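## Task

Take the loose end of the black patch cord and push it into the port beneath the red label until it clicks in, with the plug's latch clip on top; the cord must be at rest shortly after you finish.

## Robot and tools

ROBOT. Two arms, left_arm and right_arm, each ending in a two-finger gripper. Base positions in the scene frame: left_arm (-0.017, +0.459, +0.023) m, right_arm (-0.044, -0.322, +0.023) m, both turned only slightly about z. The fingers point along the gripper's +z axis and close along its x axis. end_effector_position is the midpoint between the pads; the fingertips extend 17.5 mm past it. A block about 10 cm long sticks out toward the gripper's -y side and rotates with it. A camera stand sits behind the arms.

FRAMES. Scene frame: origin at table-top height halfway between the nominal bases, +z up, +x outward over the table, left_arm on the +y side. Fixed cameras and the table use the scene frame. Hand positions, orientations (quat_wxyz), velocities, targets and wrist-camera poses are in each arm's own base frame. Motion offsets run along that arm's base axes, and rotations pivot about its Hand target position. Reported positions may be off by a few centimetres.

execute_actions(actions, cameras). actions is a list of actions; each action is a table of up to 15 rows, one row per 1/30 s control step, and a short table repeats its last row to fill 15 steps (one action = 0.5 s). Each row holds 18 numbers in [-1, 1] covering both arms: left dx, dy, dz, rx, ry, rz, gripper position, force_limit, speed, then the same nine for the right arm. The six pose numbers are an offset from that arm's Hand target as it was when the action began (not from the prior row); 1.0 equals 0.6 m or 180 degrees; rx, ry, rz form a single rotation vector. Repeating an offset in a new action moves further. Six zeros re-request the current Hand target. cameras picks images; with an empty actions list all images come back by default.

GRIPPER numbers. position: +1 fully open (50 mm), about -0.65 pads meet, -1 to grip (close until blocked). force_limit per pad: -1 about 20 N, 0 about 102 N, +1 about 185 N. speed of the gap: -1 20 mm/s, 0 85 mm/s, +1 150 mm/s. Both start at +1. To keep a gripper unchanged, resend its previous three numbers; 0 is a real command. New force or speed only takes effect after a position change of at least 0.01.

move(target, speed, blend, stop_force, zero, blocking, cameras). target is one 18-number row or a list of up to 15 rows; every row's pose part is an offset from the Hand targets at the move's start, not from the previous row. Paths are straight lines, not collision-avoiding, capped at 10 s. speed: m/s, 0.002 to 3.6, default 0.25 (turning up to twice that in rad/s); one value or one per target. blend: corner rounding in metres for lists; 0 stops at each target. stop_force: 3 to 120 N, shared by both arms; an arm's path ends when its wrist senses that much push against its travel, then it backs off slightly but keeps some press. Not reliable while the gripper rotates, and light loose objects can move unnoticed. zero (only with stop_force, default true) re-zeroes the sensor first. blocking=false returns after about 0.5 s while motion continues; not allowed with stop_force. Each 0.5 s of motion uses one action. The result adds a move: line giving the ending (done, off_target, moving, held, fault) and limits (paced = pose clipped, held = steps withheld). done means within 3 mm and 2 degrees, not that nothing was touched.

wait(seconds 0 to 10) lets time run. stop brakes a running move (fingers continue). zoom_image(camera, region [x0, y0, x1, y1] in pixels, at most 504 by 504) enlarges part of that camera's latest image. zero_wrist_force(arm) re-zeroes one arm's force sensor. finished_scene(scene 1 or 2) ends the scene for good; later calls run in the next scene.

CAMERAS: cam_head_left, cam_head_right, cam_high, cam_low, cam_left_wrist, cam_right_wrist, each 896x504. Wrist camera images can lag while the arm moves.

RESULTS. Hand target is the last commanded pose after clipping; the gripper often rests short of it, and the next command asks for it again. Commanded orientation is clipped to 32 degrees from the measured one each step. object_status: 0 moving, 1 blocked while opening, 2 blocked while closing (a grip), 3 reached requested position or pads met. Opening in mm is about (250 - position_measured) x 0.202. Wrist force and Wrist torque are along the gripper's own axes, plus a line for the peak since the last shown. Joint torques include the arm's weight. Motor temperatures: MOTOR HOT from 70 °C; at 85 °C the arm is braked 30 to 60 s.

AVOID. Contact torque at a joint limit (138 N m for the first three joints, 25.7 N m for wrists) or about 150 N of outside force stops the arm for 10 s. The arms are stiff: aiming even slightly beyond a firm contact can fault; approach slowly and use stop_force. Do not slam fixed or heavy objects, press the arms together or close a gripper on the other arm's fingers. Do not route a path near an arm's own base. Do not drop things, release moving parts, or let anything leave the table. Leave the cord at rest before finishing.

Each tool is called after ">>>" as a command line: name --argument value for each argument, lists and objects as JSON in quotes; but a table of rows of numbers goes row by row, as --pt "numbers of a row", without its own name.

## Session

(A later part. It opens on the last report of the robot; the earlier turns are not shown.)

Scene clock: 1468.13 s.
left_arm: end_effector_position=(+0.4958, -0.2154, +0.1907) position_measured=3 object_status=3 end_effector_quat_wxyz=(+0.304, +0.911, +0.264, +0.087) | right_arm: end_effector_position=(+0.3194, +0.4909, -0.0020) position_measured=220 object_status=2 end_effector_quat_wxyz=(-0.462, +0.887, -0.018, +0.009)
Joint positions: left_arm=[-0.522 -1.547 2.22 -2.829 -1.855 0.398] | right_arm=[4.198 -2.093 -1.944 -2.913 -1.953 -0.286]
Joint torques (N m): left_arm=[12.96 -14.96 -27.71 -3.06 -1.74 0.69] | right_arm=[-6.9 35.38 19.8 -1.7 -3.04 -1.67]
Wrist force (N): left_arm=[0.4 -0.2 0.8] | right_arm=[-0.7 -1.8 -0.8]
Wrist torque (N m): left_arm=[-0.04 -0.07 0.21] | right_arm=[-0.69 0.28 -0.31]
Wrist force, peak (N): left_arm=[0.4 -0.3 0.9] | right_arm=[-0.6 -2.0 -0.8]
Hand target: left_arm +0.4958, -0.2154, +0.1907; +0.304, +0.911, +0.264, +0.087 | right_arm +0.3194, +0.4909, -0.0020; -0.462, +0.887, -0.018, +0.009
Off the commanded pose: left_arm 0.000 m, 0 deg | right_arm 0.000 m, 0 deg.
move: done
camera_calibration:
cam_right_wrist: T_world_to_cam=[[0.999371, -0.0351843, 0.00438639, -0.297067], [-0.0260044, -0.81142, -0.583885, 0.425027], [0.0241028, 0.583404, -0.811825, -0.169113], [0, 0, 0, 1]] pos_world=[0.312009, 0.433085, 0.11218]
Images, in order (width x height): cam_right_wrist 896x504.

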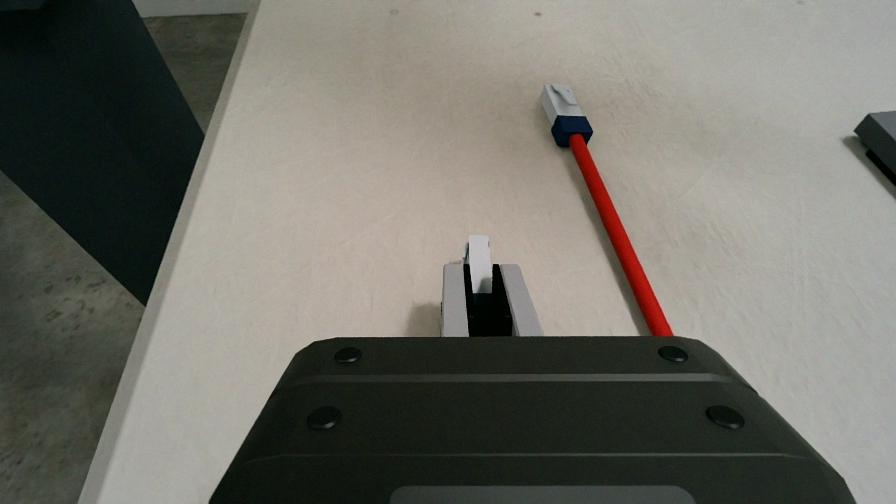

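>>> move --pt "0 0 0 0 0 0 1 -0.5 -0.5 0 0 0.03 0 0 0 -1 -0.2 -0.8" --pt "0 0 0 0 0 0 1 -0.5 -0.5 0.0267 -0.083 0.22 0 0 0 -1 -0.2 -0.8" --pt "0 0 0 0 0 0 1 -0.5 -0.5 0.267 -0.167 0.237 0.3619 0.3942 -0.3458 -1 -0.2 -0.8" --speed '[0.06,0.15,0.22]' --blend '[0.01,0.03,0]' --cameras '["all"]'

>>> zoom_image --camera "cam_right_wrist" --region '[380, 150, 630, 340]'

>>> zoom_image --camera "cam_left_wrist" --region '[0, 150, 350, 450]'

Scene clock: 1493.33 s.
left_arm: end_effector_position=(+0.4958, -0.2154, +0.1907) position_measured=3 object_status=3 end_effector_quat_wxyz=(+0.304, +0.911, +0.264, +0.087) | right_arm: end_effector_position=(+0.4795, +0.3908, +0.1402) position_measured=220 object_status=2 end_effector_quat_wxyz=(+0.659, -0.255, +0.660, +0.255)
Joint positions: left_arm=[-0.522 -1.547 2.22 -2.829 -1.855 0.398] | right_arm=[4.167 -1.862 -2.277 -2.145 -1.282 1.572]
Joint torques (N m): left_arm=[12.82 -14 -27.39 -3.15 -1.71 0.55] | right_arm=[-6.75 32.76 5.68 5.19 -0.99 0.61]
Wrist force (N): left_arm=[0.4 -0.3 0.7] | right_arm=[2.9 -4.9 -2.8]
Wrist torque (N m): left_arm=[-0.05 -0.07 0.21] | right_arm=[-0.93 0.12 -0.38]
Wrist force, peak (N): left_arm=[0.6 -0.5 0.9] | right_arm=[3.0 -5.1 -3.0]
Hand target: left_arm +0.4958, -0.2154, +0.1907; +0.304, +0.911, +0.264, +0.087 | right_arm +0.4796, +0.3907, +0.1402; +0.659, -0.254, +0.660, +0.255
Off the commanded pose: left_arm 0.000 m, 0 deg | right_arm 0.000 m, 0 deg.
move: done; blend cut to 0.009 m at target 1
camera_calibration:
cam_left_wrist: T_world_to_cam=[[0.841351, 0.540156, -0.0189588, -0.287214], [0.309622, -0.452925, 0.836058, -0.390876], [0.443015, -0.709289, -0.548313, -0.133651], [0, 0, 0, 1]] pos_world=[0.421881, -0.116695, 0.248067]
cam_right_wrist: T_world_to_cam=[[0.00548549, -0.00393312, -0.999977, 0.143895], [-0.878617, 0.477479, -0.00669778, 0.255286], [0.477495, 0.878634, -0.000836501, -0.445645], [0, 0, 0, 1]] pos_world=[0.436303, 0.270231, 0.145229]

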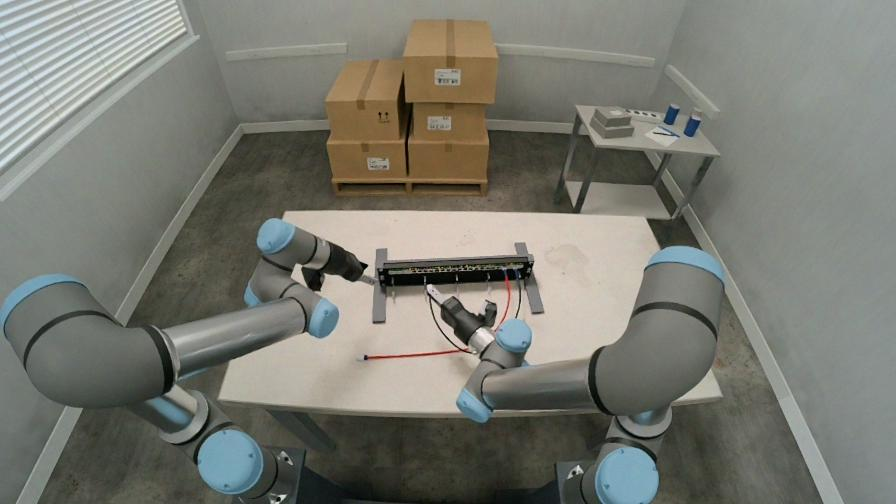

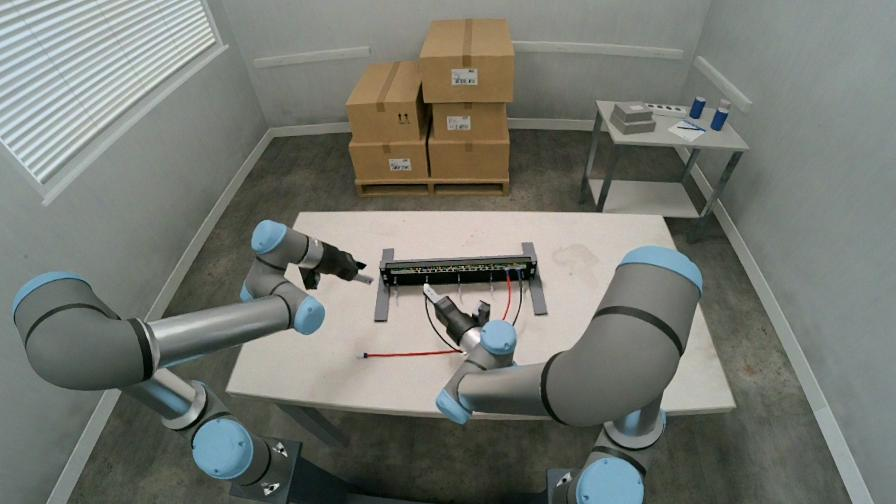

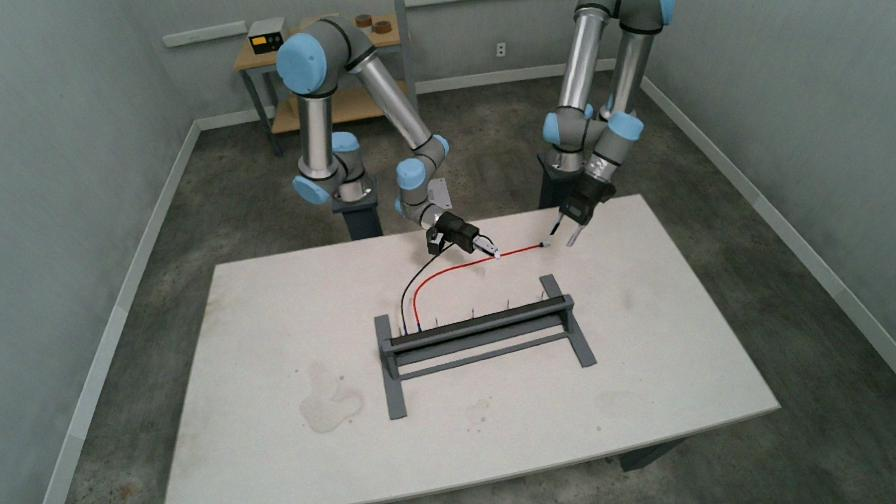

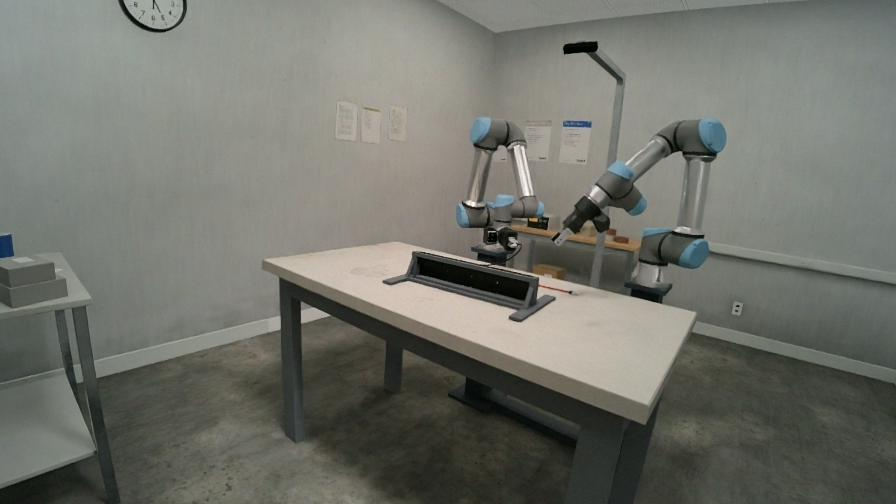

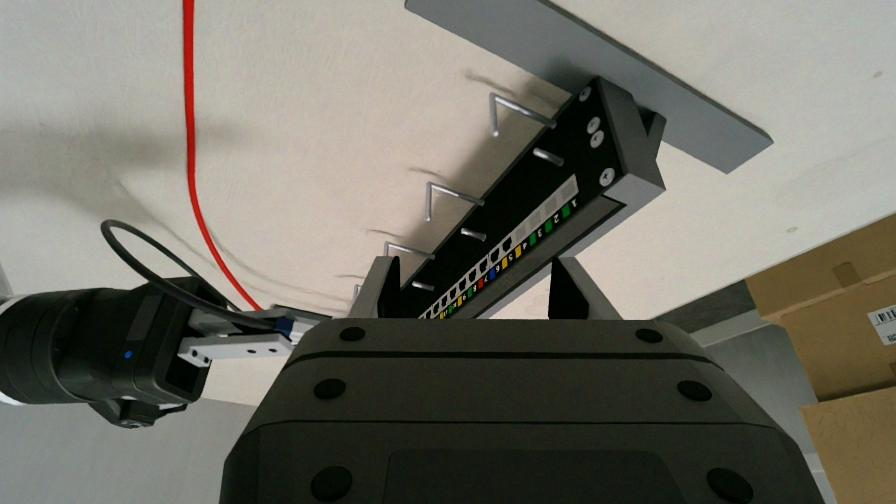

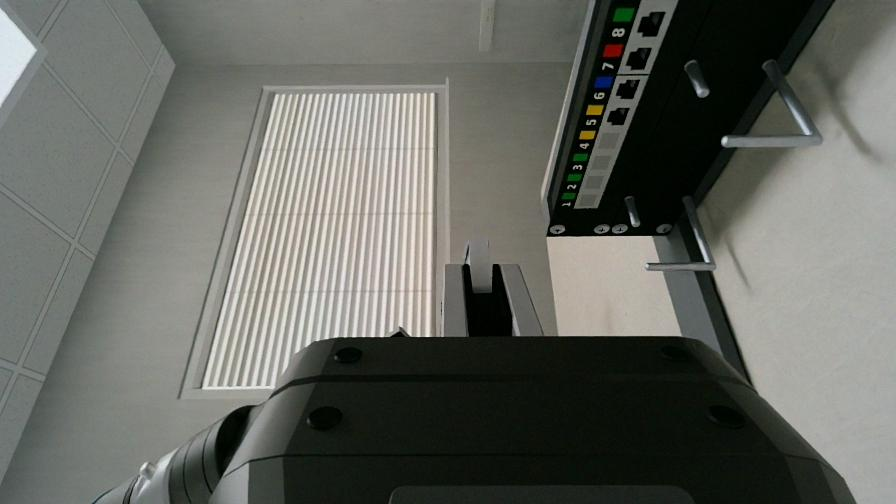

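Scaled by 2.016 from the camera's 896x504 image, which has a finer 1280x720 frame.

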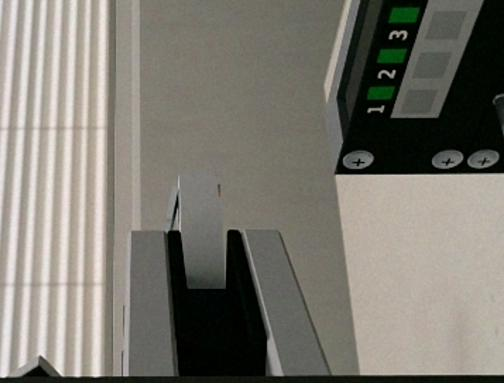

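Scaled by 1.440 from the camera's 896x504 image, which has a finer 1280x720 frame.

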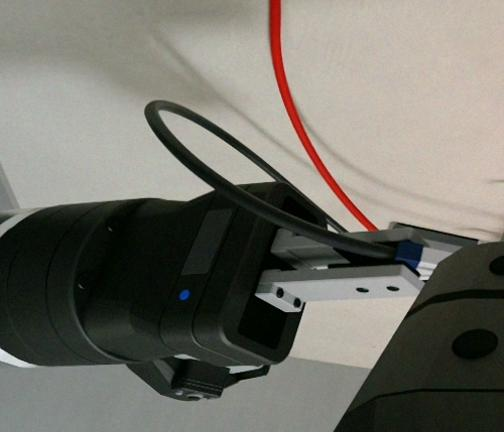

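>>> zoom_image --camera "cam_right_wrist" --region '[560, 0, 840, 240]'

Scaled by 1.800 from the camera's 896x504 image, which has a finer 1280x720 frame.

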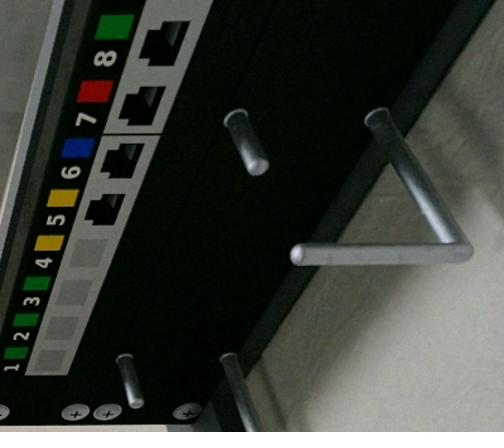

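>>> move --pt "0 0 0 0 0 0 1 -0.5 -0.5 0.0925 0.0103 -0.125 0 0 0 -1 -0.2 -0.8" --speed 0.08 --stop_force 12 --cameras '["cam_left_wrist","cam_right_wrist","cam_head_left","cam_head_right"]'

>>> zoom_image --camera "cam_right_wrist" --region '[400, 50, 700, 340]'

>>> zoom_image --camera "cam_head_right" --region '[370, 240, 550, 360]'

Scene clock: 1539.40 s.
left_arm: end_effector_position=(+0.4958, -0.2154, +0.1907) position_measured=3 object_status=3 end_effector_quat_wxyz=(+0.304, +0.911, +0.264, +0.087) | right_arm: end_effector_position=(+0.5351, +0.3969, +0.0652) position_measured=220 object_status=2 end_effector_quat_wxyz=(+0.659, -0.254, +0.660, +0.255)
Joint positions: left_arm=[-0.522 -1.547 2.22 -2.829 -1.855 0.398] | right_arm=[4.05 -2.131 -2.158 -1.995 -1.399 1.572]
Joint torques (N m): left_arm=[12.9 -14.39 -27.3 -3.31 -1.73 0.52] | right_arm=[9.41 32.85 3.72 -0.22 2.24 -1.91]
Wrist force (N): left_arm=[0.2 -0.4 0.7] | right_arm=[3.0 -4.2 -3.3]
Wrist torque (N m): left_arm=[-0.07 -0.05 0.21] | right_arm=[-0.78 0.14 -0.45]
Wrist force, peak (N): left_arm=[0.6 -0.6 0.7] | right_arm=[4.2 -5.1 -2.8]
Hand target: left_arm +0.4958, -0.2154, +0.1907; +0.304, +0.911, +0.264, +0.087 | right_arm +0.5351, +0.3969, +0.0652; +0.659, -0.254, +0.660, +0.255
Off the commanded pose: left_arm 0.000 m, 0 deg | right_arm 0.000 m, 0 deg.
move: done
camera_calibration:
cam_left_wrist: T_world_to_cam=[[0.841351, 0.540156, -0.0189588, -0.287214], [0.309622, -0.452925, 0.836058, -0.390876], [0.443015, -0.709289, -0.548313, -0.133651], [0, 0, 0, 1]] pos_world=[0.421881, -0.116695, 0.248067]
cam_right_wrist: T_world_to_cam=[[0.00540442, -0.00366336, -0.999979, 0.0685823], [-0.87847, 0.477753, -0.00649794, 0.300521], [0.477767, 0.878486, -0.000636169, -0.477588], [0, 0, 0, 1]] pos_world=[0.491804, 0.276231, 0.0702298]
Images, in order (width x height): cam_head_left 896x504, cam_head_right 896x504, cam_left_wrist 896x504, cam_right_wrist 896x504.

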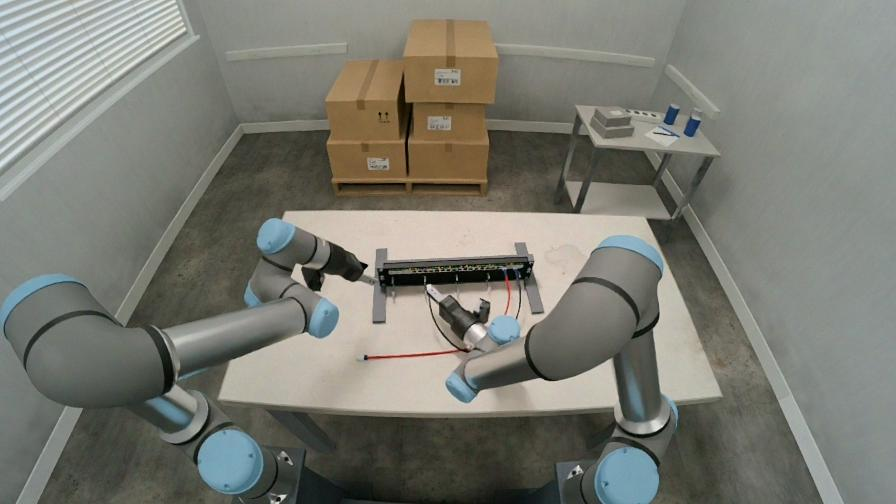

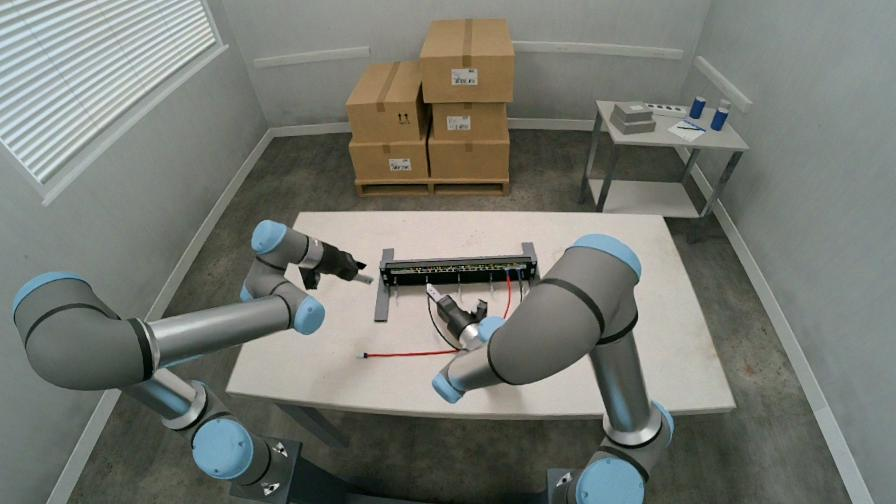

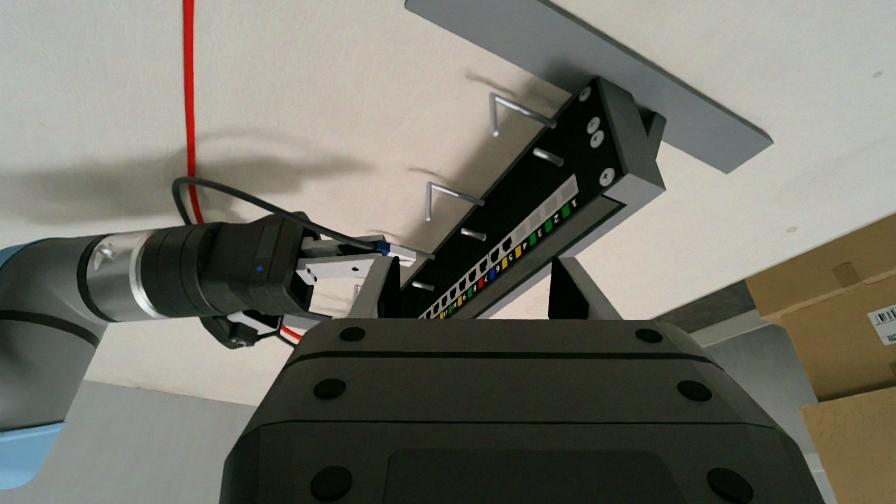

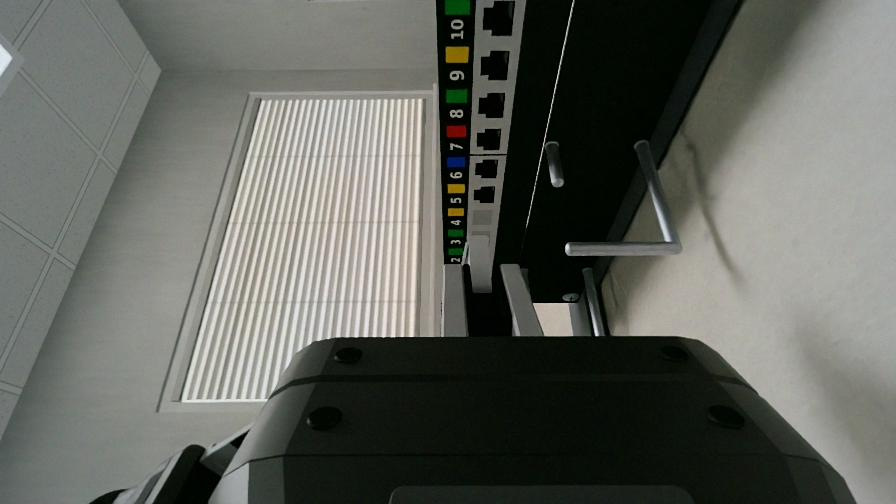

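Scaled by 1.680 from the camera's 896x504 image, which has a finer 1280x720 frame.

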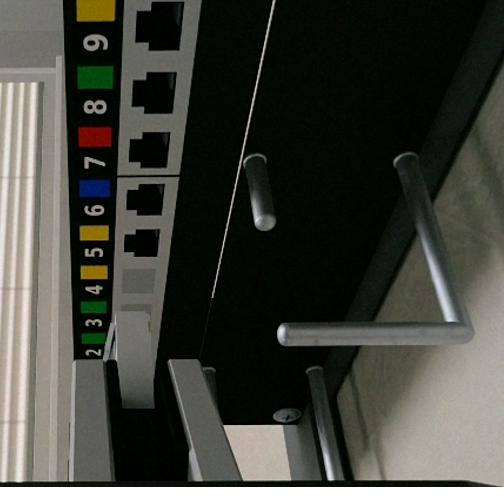

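Scaled by 2.800 from the camera's 896x504 image, which has a finer 1280x720 frame.

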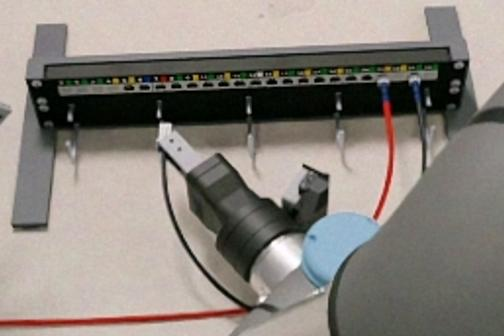

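>>> zoom_image --camera "cam_right_wrist" --region '[440, 100, 540, 240]'

>>> zoom_image --camera "cam_right_wrist" --region '[440, 0, 540, 140]'

>>> zoom_image --camera "cam_left_wrist" --region '[360, 180, 600, 330]'

Scaled by 3.600 from the camera's 896x504 image, which has a finer 1280x720 frame.

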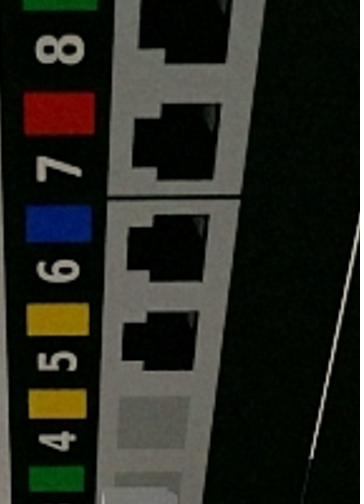

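Scaled by 3.600 from the camera's 896x504 image, which has a finer 1280x720 frame.

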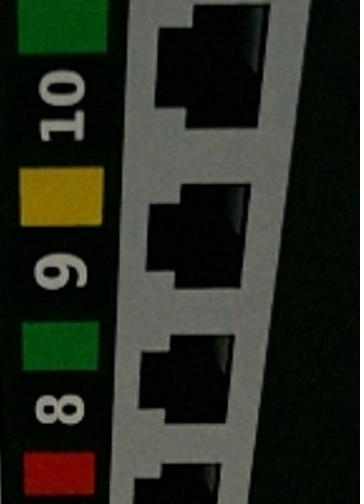

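Scaled by 2.100 from the camera's 896x504 image, which has a finer 1280x720 frame.

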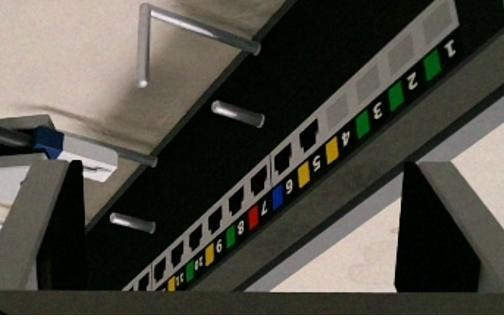

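>>> move --pt "0 0 0 0 0 0 1 -0.5 -0.5 0.0322 0.0108 -0.0062 0 0 0 -1 -0.2 -0.8" --speed 0.05 --stop_force 10 --cameras '["cam_left_wrist","cam_right_wrist"]'

>>> zoom_image --camera "cam_right_wrist" --region '[430, 130, 560, 300]'

>>> zoom_image --camera "cam_left_wrist" --region '[360, 180, 600, 330]'

Scene clock: 1625.40 s.
left_arm: end_effector_position=(+0.4958, -0.2154, +0.1907) position_measured=3 object_status=3 end_effector_quat_wxyz=(+0.304, +0.911, +0.264, +0.087) | right_arm: end_effector_position=(+0.5544, +0.4034, +0.0615) position_measured=220 object_status=2 end_effector_quat_wxyz=(+0.659, -0.254, +0.660, +0.255)
Joint positions: left_arm=[-0.522 -1.547 2.22 -2.829 -1.855 0.398] | right_arm=[4.022 -2.164 -2.1 -2.02 -1.427 1.572]
Joint torques (N m): left_arm=[12.45 -14.52 -27.55 -3.33 -1.65 0.46] | right_arm=[9.73 44.57 4.4 5.09 2.24 -1.91]
Wrist force (N): left_arm=[0.6 -0.4 0.7] | right_arm=[2.9 -4.4 -3.1]
Wrist torque (N m): left_arm=[-0.07 -0.10 0.21] | right_arm=[-0.83 0.12 -0.46]
Wrist force, peak (N): left_arm=[0.5 -0.4 1.1] | right_arm=[2.7 -4.5 -4.5]
Hand target: left_arm +0.4958, -0.2154, +0.1907; +0.304, +0.911, +0.264, +0.087 | right_arm +0.5544, +0.4034, +0.0615; +0.659, -0.254, +0.660, +0.255
Off the commanded pose: left_arm 0.000 m, 0 deg | right_arm 0.000 m, 0 deg.
move: done
camera_calibration:
cam_left_wrist: T_world_to_cam=[[0.841351, 0.540156, -0.0189588, -0.287214], [0.309622, -0.452925, 0.836058, -0.390876], [0.443015, -0.709289, -0.548313, -0.133651], [0, 0, 0, 1]] pos_world=[0.421881, -0.116695, 0.248067]
cam_right_wrist: T_world_to_cam=[[0.00540442, -0.00366336, -0.999979, 0.0648019], [-0.87847, 0.477753, -0.00649794, 0.314346], [0.477767, 0.878486, -0.000636169, -0.492522], [0, 0, 0, 1]] pos_world=[0.511104, 0.282731, 0.0665298]
Images, in order (width x height): cam_left_wrist 896x504, cam_right_wrist 896x504.

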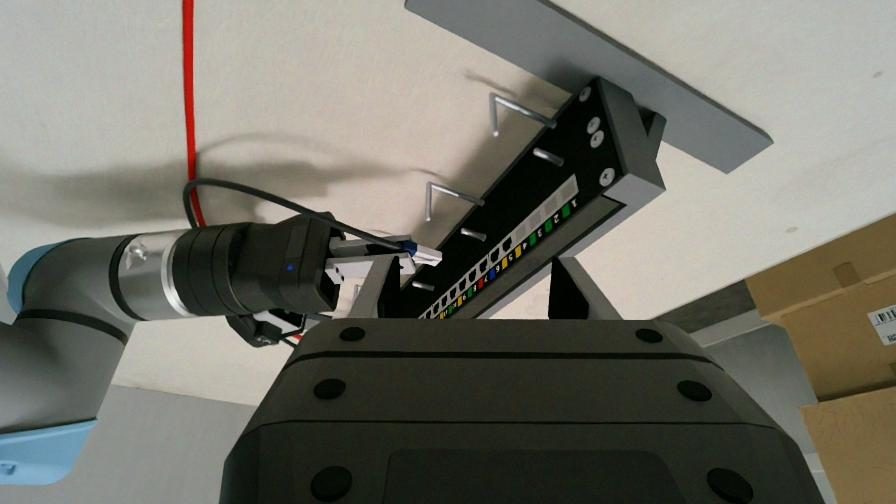

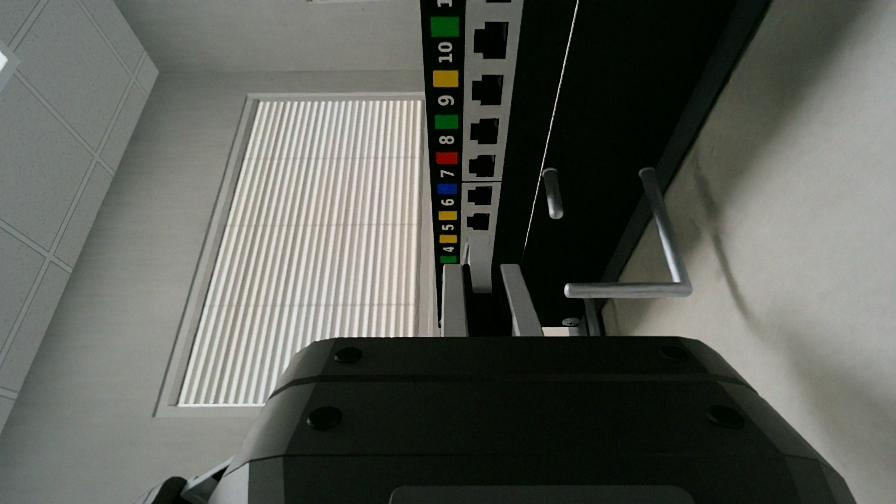

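Scaled by 2.965 from the camera's 896x504 image, which has a finer 1280x720 frame.

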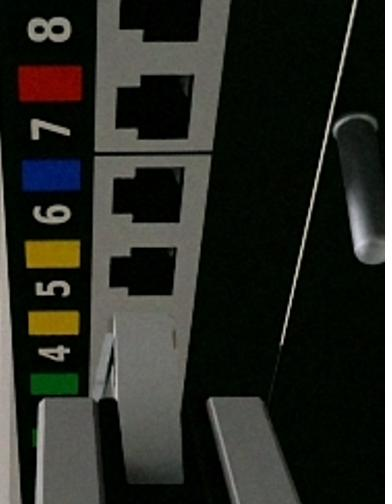

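Scaled by 2.100 from the camera's 896x504 image, which has a finer 1280x720 frame.

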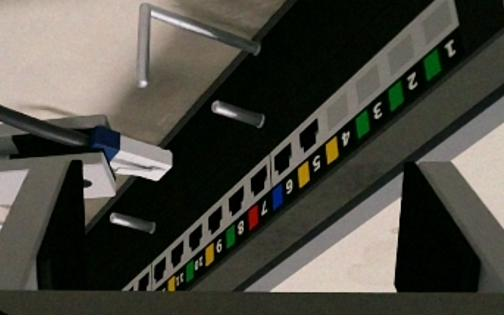

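>>> move --pt "0 0 0 0 0 0 1 -0.5 -0.5 0.032 0.0125 -0.0075 0 0 0 -1 -0.2 -0.8" --speed 0.04 --stop_force 8 --cameras '["cam_left_wrist","cam_right_wrist"]'

>>> zoom_image --camera "cam_right_wrist" --region '[430, 150, 560, 300]'

>>> zoom_image --camera "cam_left_wrist" --region '[400, 220, 540, 320]'

Scene clock: 1684.87 s.
left_arm: end_effector_position=(+0.4958, -0.2154, +0.1907) position_measured=3 object_status=3 end_effector_quat_wxyz=(+0.304, +0.911, +0.264, +0.087) | right_arm: end_effector_position=(+0.5736, +0.4109, +0.0570) position_measured=220 object_status=2 end_effector_quat_wxyz=(+0.659, -0.254, +0.660, +0.255)
Joint positions: left_arm=[-0.522 -1.547 2.22 -2.829 -1.855 0.398] | right_arm=[3.998 -2.2 -2.039 -2.045 -1.45 1.572]
Joint torques (N m): left_arm=[12.8 -14.83 -27.08 -3.29 -1.74 0.3] | right_arm=[10.88 46.27 4.77 5.12 2.18 -1.98]
Wrist force (N): left_arm=[0.6 -0.3 0.8] | right_arm=[3.0 -4.2 -3.2]
Wrist torque (N m): left_arm=[-0.05 -0.11 0.21] | right_arm=[-0.79 0.15 -0.44]
Wrist force, peak (N): left_arm=[0.6 -0.3 1.0] | right_arm=[3.2 -4.5 -4.2]
Hand target: left_arm +0.4958, -0.2154, +0.1907; +0.304, +0.911, +0.264, +0.087 | right_arm +0.5736, +0.4109, +0.0570; +0.659, -0.254, +0.660, +0.255
Off the commanded pose: left_arm 0.000 m, 0 deg | right_arm 0.000 m, 0 deg.
move: done
camera_calibration:
cam_left_wrist: T_world_to_cam=[[0.841351, 0.540156, -0.0189588, -0.287214], [0.309622, -0.452925, 0.836058, -0.390876], [0.443015, -0.709289, -0.548313, -0.133651], [0, 0, 0, 1]] pos_world=[0.421881, -0.116695, 0.248067]
cam_right_wrist: T_world_to_cam=[[0.00535631, -0.00375101, -0.999979, 0.0602761], [-0.87847, 0.477753, -0.00649755, 0.327601], [0.477767, 0.878486, -0.000736163, -0.50828], [0, 0, 0, 1]] pos_world=[0.530304, 0.290231, 0.0620293]
Images, in order (width x height): cam_left_wrist 896x504, cam_right_wrist 896x504.

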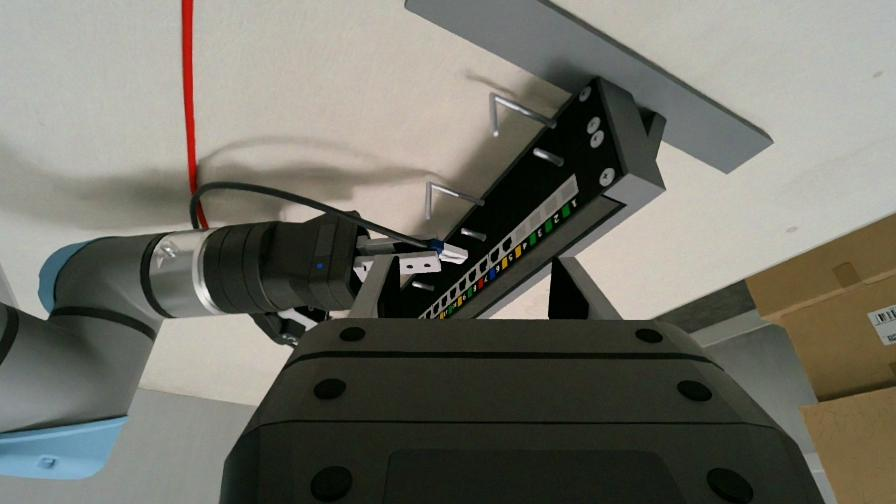

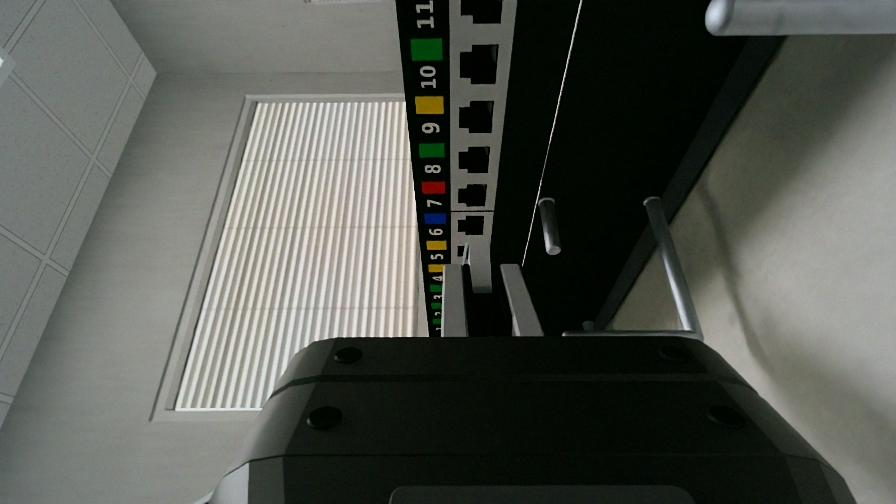

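Scaled by 3.360 from the camera's 896x504 image, which has a finer 1280x720 frame.

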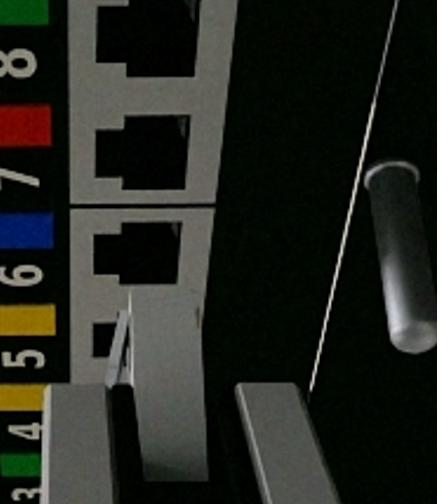

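Scaled by 3.600 from the camera's 896x504 image, which has a finer 1280x720 frame.

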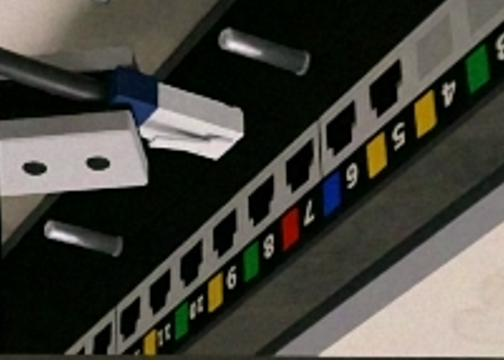

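>>> move --pt "0 0 0 0 0 0 1 -0.5 -0.5 0.0300 0.006 -0.0005 0 0 0 -1 -0.2 -0.8" --speed 0.03 --stop_force 6 --cameras '["cam_left_wrist","cam_right_wrist"]'

>>> zoom_image --camera "cam_right_wrist" --region '[430, 170, 540, 300]'

>>> zoom_image --camera "cam_left_wrist" --region '[400, 220, 540, 320]'

Scene clock: 1705.70 s.
left_arm: end_effector_position=(+0.4958, -0.2154, +0.1907) position_measured=3 object_status=3 end_effector_quat_wxyz=(+0.304, +0.911, +0.264, +0.087) | right_arm: end_effector_position=(+0.5916, +0.4145, +0.0567) position_measured=220 object_status=2 end_effector_quat_wxyz=(+0.659, -0.254, +0.660, +0.255)
Joint positions: left_arm=[-0.522 -1.547 2.22 -2.829 -1.855 0.398] | right_arm=[3.973 -2.223 -1.986 -2.075 -1.476 1.572]
Joint torques (N m): left_arm=[12.78 -14.52 -27.44 -3.44 -1.63 0.31] | right_arm=[9.99 47.87 4.18 5.17 2.18 -1.88]
Wrist force (N): left_arm=[0.1 -0.3 0.6] | right_arm=[2.9 -4.5 -3.0]
Wrist torque (N m): left_arm=[-0.06 -0.03 0.22] | right_arm=[-0.88 0.15 -0.44]
Wrist force, peak (N): left_arm=[0.3 -0.7 1.1] | right_arm=[3.3 -4.6 -3.5]
Hand target: left_arm +0.4958, -0.2154, +0.1907; +0.304, +0.911, +0.264, +0.087 | right_arm +0.5916, +0.4145, +0.0567; +0.659, -0.254, +0.660, +0.255
Off the commanded pose: left_arm 0.000 m, 0 deg | right_arm 0.000 m, 0 deg.
move: done
camera_calibration:
cam_left_wrist: T_world_to_cam=[[0.841351, 0.540156, -0.0189588, -0.287214], [0.309622, -0.452925, 0.836058, -0.390876], [0.443015, -0.709289, -0.548313, -0.133651], [0, 0, 0, 1]] pos_world=[0.421881, -0.116695, 0.248067]
cam_right_wrist: T_world_to_cam=[[0.00535631, -0.00375101, -0.999979, 0.0598932], [-0.87847, 0.477753, -0.00649755, 0.341692], [0.477767, 0.878486, -0.000736163, -0.520042], [0, 0, 0, 1]] pos_world=[0.548304, 0.293831, 0.0617293]
Images, in order (width x height): cam_left_wrist 896x504, cam_right_wrist 896x504.

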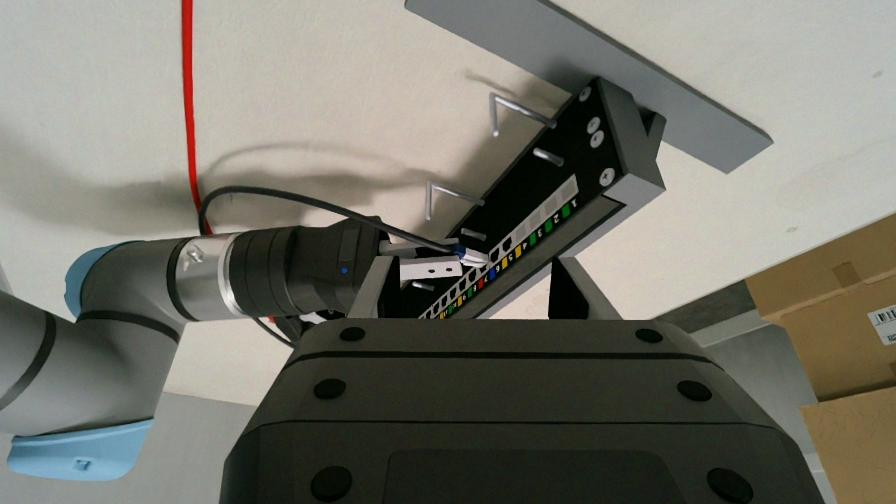

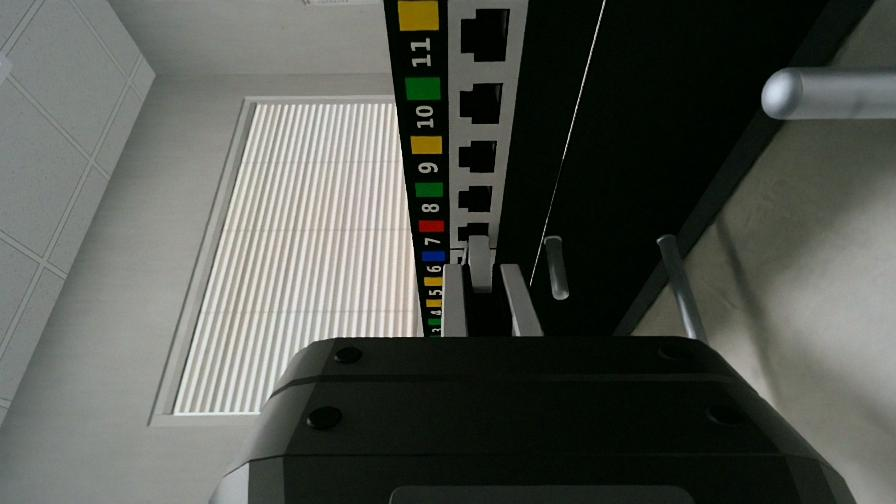

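Scaled by 3.877 from the camera's 896x504 image, which has a finer 1280x720 frame.

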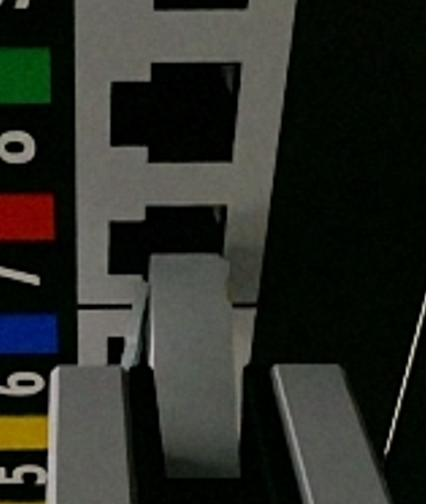

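Scaled by 3.600 from the camera's 896x504 image, which has a finer 1280x720 frame.

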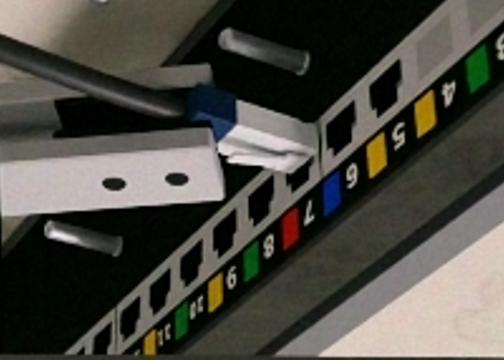

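>>> move --pt "0 0 0 0 0 0 1 -0.5 -0.5 0.0074 0.0017 -0.0002 0 0 0 -1 -0.2 -0.8" --pt "0 0 0 0 0 0 1 -0.5 -0.5 0.0206 0.0031 -0.0002 0 0 0 -1 -0.2 -0.8" --speed '[0.02,0.008]' --stop_force 12 --cameras '["cam_left_wrist","cam_right_wrist"]'

>>> zoom_image --camera "cam_right_wrist" --region '[430, 170, 540, 300]'

>>> zoom_image --camera "cam_left_wrist" --region '[400, 220, 540, 320]'

Scene clock: 1737.60 s.
left_arm: end_effector_position=(+0.4958, -0.2154, +0.1907) position_measured=3 object_status=3 end_effector_quat_wxyz=(+0.304, +0.911, +0.264, +0.087) | right_arm: end_effector_position=(+0.5931, +0.4149, +0.0568) position_measured=220 object_status=2 end_effector_quat_wxyz=(+0.660, -0.254, +0.660, +0.255)
Joint positions: left_arm=[-0.522 -1.547 2.22 -2.829 -1.855 0.398] | right_arm=[3.971 -2.225 -1.982 -2.077 -1.477 1.572]
Joint torques (N m): left_arm=[13.08 -14.74 -27.08 -3.53 -1.65 0.21] | right_arm=[7.56 41.98 19.63 1.16 -2.03 -1.51]
Wrist force (N): left_arm=[0.1 -0.6 0.8] | right_arm=[3.0 -4.2 -3.1]
Wrist torque (N m): left_arm=[-0.11 -0.03 0.22] | right_arm=[-0.85 0.16 -0.43]
Wrist force, peak (N): left_arm=[0.5 -0.6 0.8] | right_arm=[2.1 4.9 -21.4]
Hand target: left_arm +0.4958, -0.2154, +0.1907; +0.304, +0.911, +0.264, +0.087 | right_arm +0.5931, +0.4149, +0.0568; +0.659, -0.254, +0.660, +0.255 (not the last commanded pose)
Off the commanded pose: left_arm 0.000 m, 0 deg | right_arm 0.011 m, 0 deg.
move: contact (right_arm); path passed 0 of 2 targets
camera_calibration:
cam_left_wrist: T_world_to_cam=[[0.841351, 0.540156, -0.0189588, -0.287214], [0.309622, -0.452925, 0.836058, -0.390876], [0.443015, -0.709289, -0.548313, -0.133651], [0, 0, 0, 1]] pos_world=[0.421881, -0.116695, 0.248067]
cam_right_wrist: T_world_to_cam=[[0.00568509, -0.00336181, -0.999978, 0.0596944], [-0.878403, 0.477875, -0.00660047, 0.342705], [0.477887, 0.878421, -0.000236259, -0.521278], [0, 0, 0, 1]] pos_world=[0.549806, 0.294332, 0.061832]
Images, in order (width x height): cam_left_wrist 896x504, cam_right_wrist 896x504.

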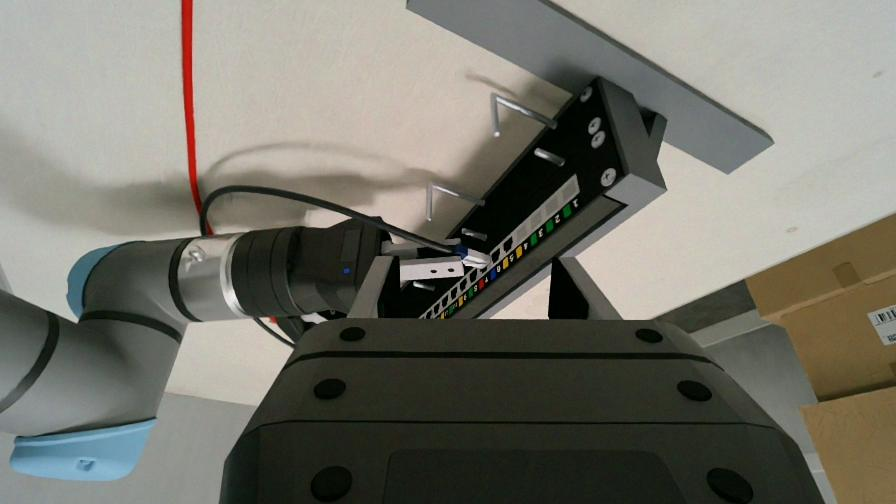

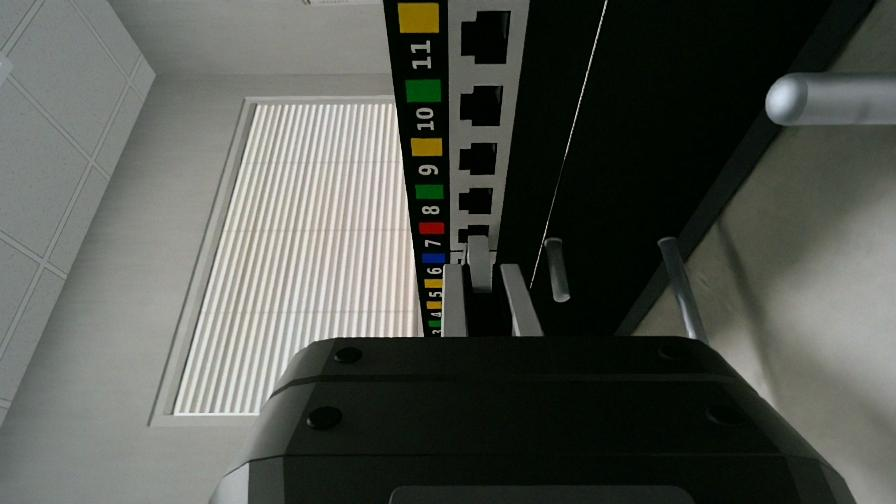

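Scaled by 3.877 from the camera's 896x504 image, which has a finer 1280x720 frame.

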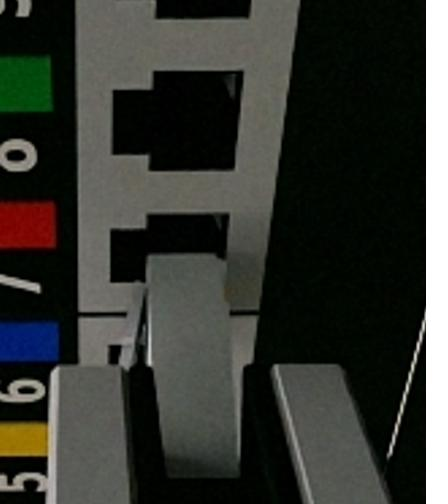

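Scaled by 3.600 from the camera's 896x504 image, which has a finer 1280x720 frame.

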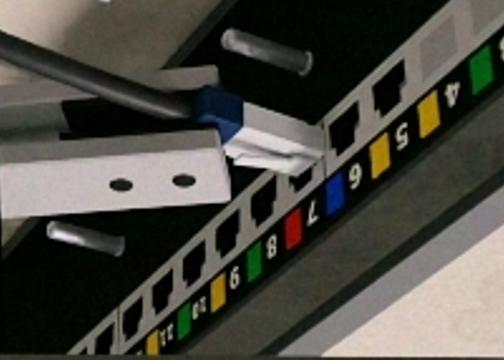

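>>> move --pt "0 0 0 0 0 0 1 -0.5 -0.5 -0.0066 -0.0008 -0.0002 0 0 0 -1 -0.2 -0.8" --pt "0 0 0 0 0 0 1 -0.5 -0.5 -0.0055 -0.0095 -0.0002 0 0 0 -1 -0.2 -0.8" --speed 0.03 --cameras '["cam_left_wrist","cam_right_wrist"]'

>>> zoom_image --camera "cam_right_wrist" --region '[430, 170, 540, 300]'

>>> zoom_image --camera "cam_left_wrist" --region '[400, 220, 540, 320]'

Scene clock: 1787.83 s.
left_arm: end_effector_position=(+0.4958, -0.2154, +0.1907) position_measured=3 object_status=3 end_effector_quat_wxyz=(+0.304, +0.911, +0.264, +0.087) | right_arm: end_effector_position=(+0.5898, +0.4091, +0.0567) position_measured=220 object_status=2 end_effector_quat_wxyz=(+0.660, -0.254, +0.660, +0.255)
Joint positions: left_arm=[-0.522 -1.547 2.22 -2.829 -1.855 0.398] | right_arm=[3.968 -2.218 -2 -2.066 -1.481 1.572]
Joint torques (N m): left_arm=[13.06 -14.54 -27.18 -3.56 -1.6 0.19] | right_arm=[11.7 37.39 21.36 2.55 1.52 -1.35]
Wrist force (N): left_arm=[0.4 -0.2 0.6] | right_arm=[3.0 -4.0 -3.4]
Wrist torque (N m): left_arm=[-0.03 -0.08 0.22] | right_arm=[-0.80 0.15 -0.43]
Wrist force, peak (N): left_arm=[0.5 -0.3 1.0] | right_arm=[3.5 -4.8 -3.3]
Hand target: left_arm +0.4958, -0.2154, +0.1907; +0.304, +0.911, +0.264, +0.087 | right_arm +0.5898, +0.4092, +0.0566; +0.659, -0.254, +0.660, +0.255
Off the commanded pose: left_arm 0.000 m, 0 deg | right_arm 0.000 m, 0 deg.
move: done
camera_calibration:
cam_left_wrist: T_world_to_cam=[[0.841351, 0.540156, -0.0189588, -0.287214], [0.309622, -0.452925, 0.836058, -0.390876], [0.443015, -0.709289, -0.548313, -0.133651], [0, 0, 0, 1]] pos_world=[0.421881, -0.116695, 0.248067]
cam_right_wrist: T_world_to_cam=[[0.00568566, -0.00336036, -0.999978, 0.0594926], [-0.87851, 0.477679, -0.00660023, 0.342739], [0.477691, 0.878528, -0.000236186, -0.514442], [0, 0, 0, 1]] pos_world=[0.546505, 0.288433, 0.061632]
Images, in order (width x height): cam_left_wrist 896x504, cam_right_wrist 896x504.

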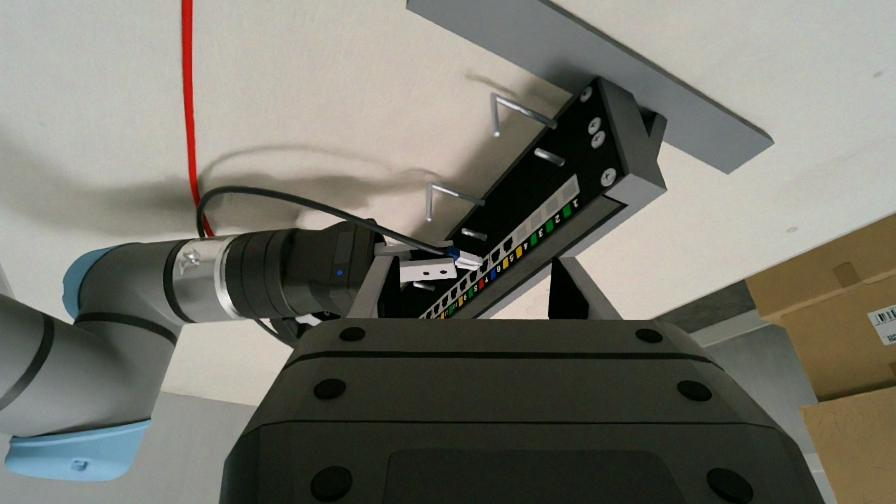

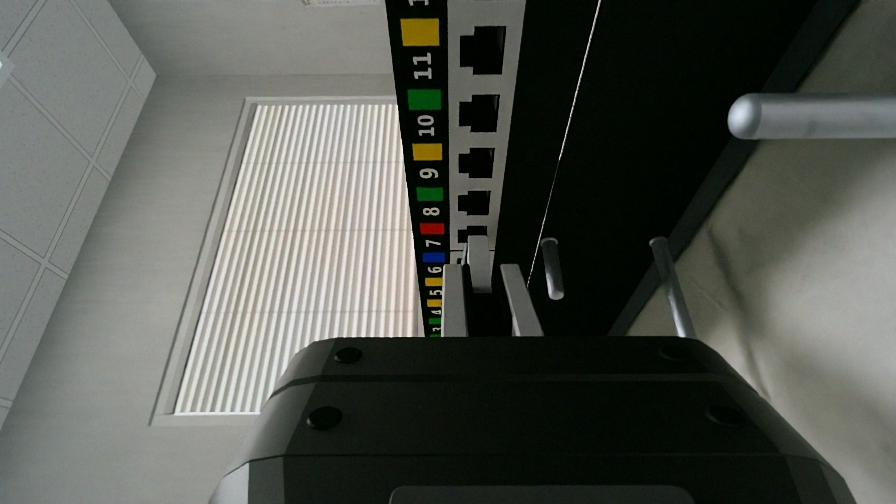

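Scaled by 3.877 from the camera's 896x504 image, which has a finer 1280x720 frame.

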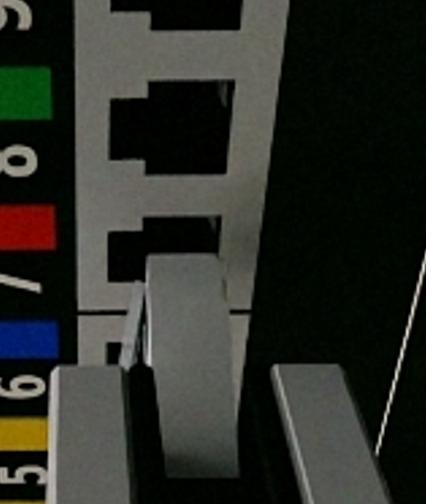

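Scaled by 3.600 from the camera's 896x504 image, which has a finer 1280x720 frame.

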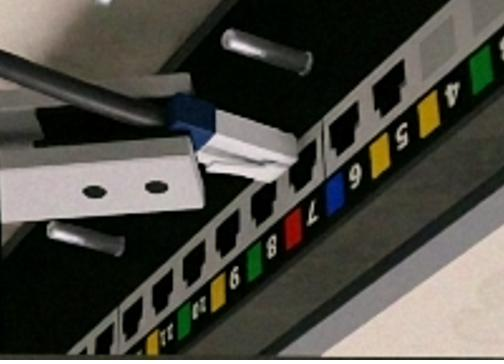

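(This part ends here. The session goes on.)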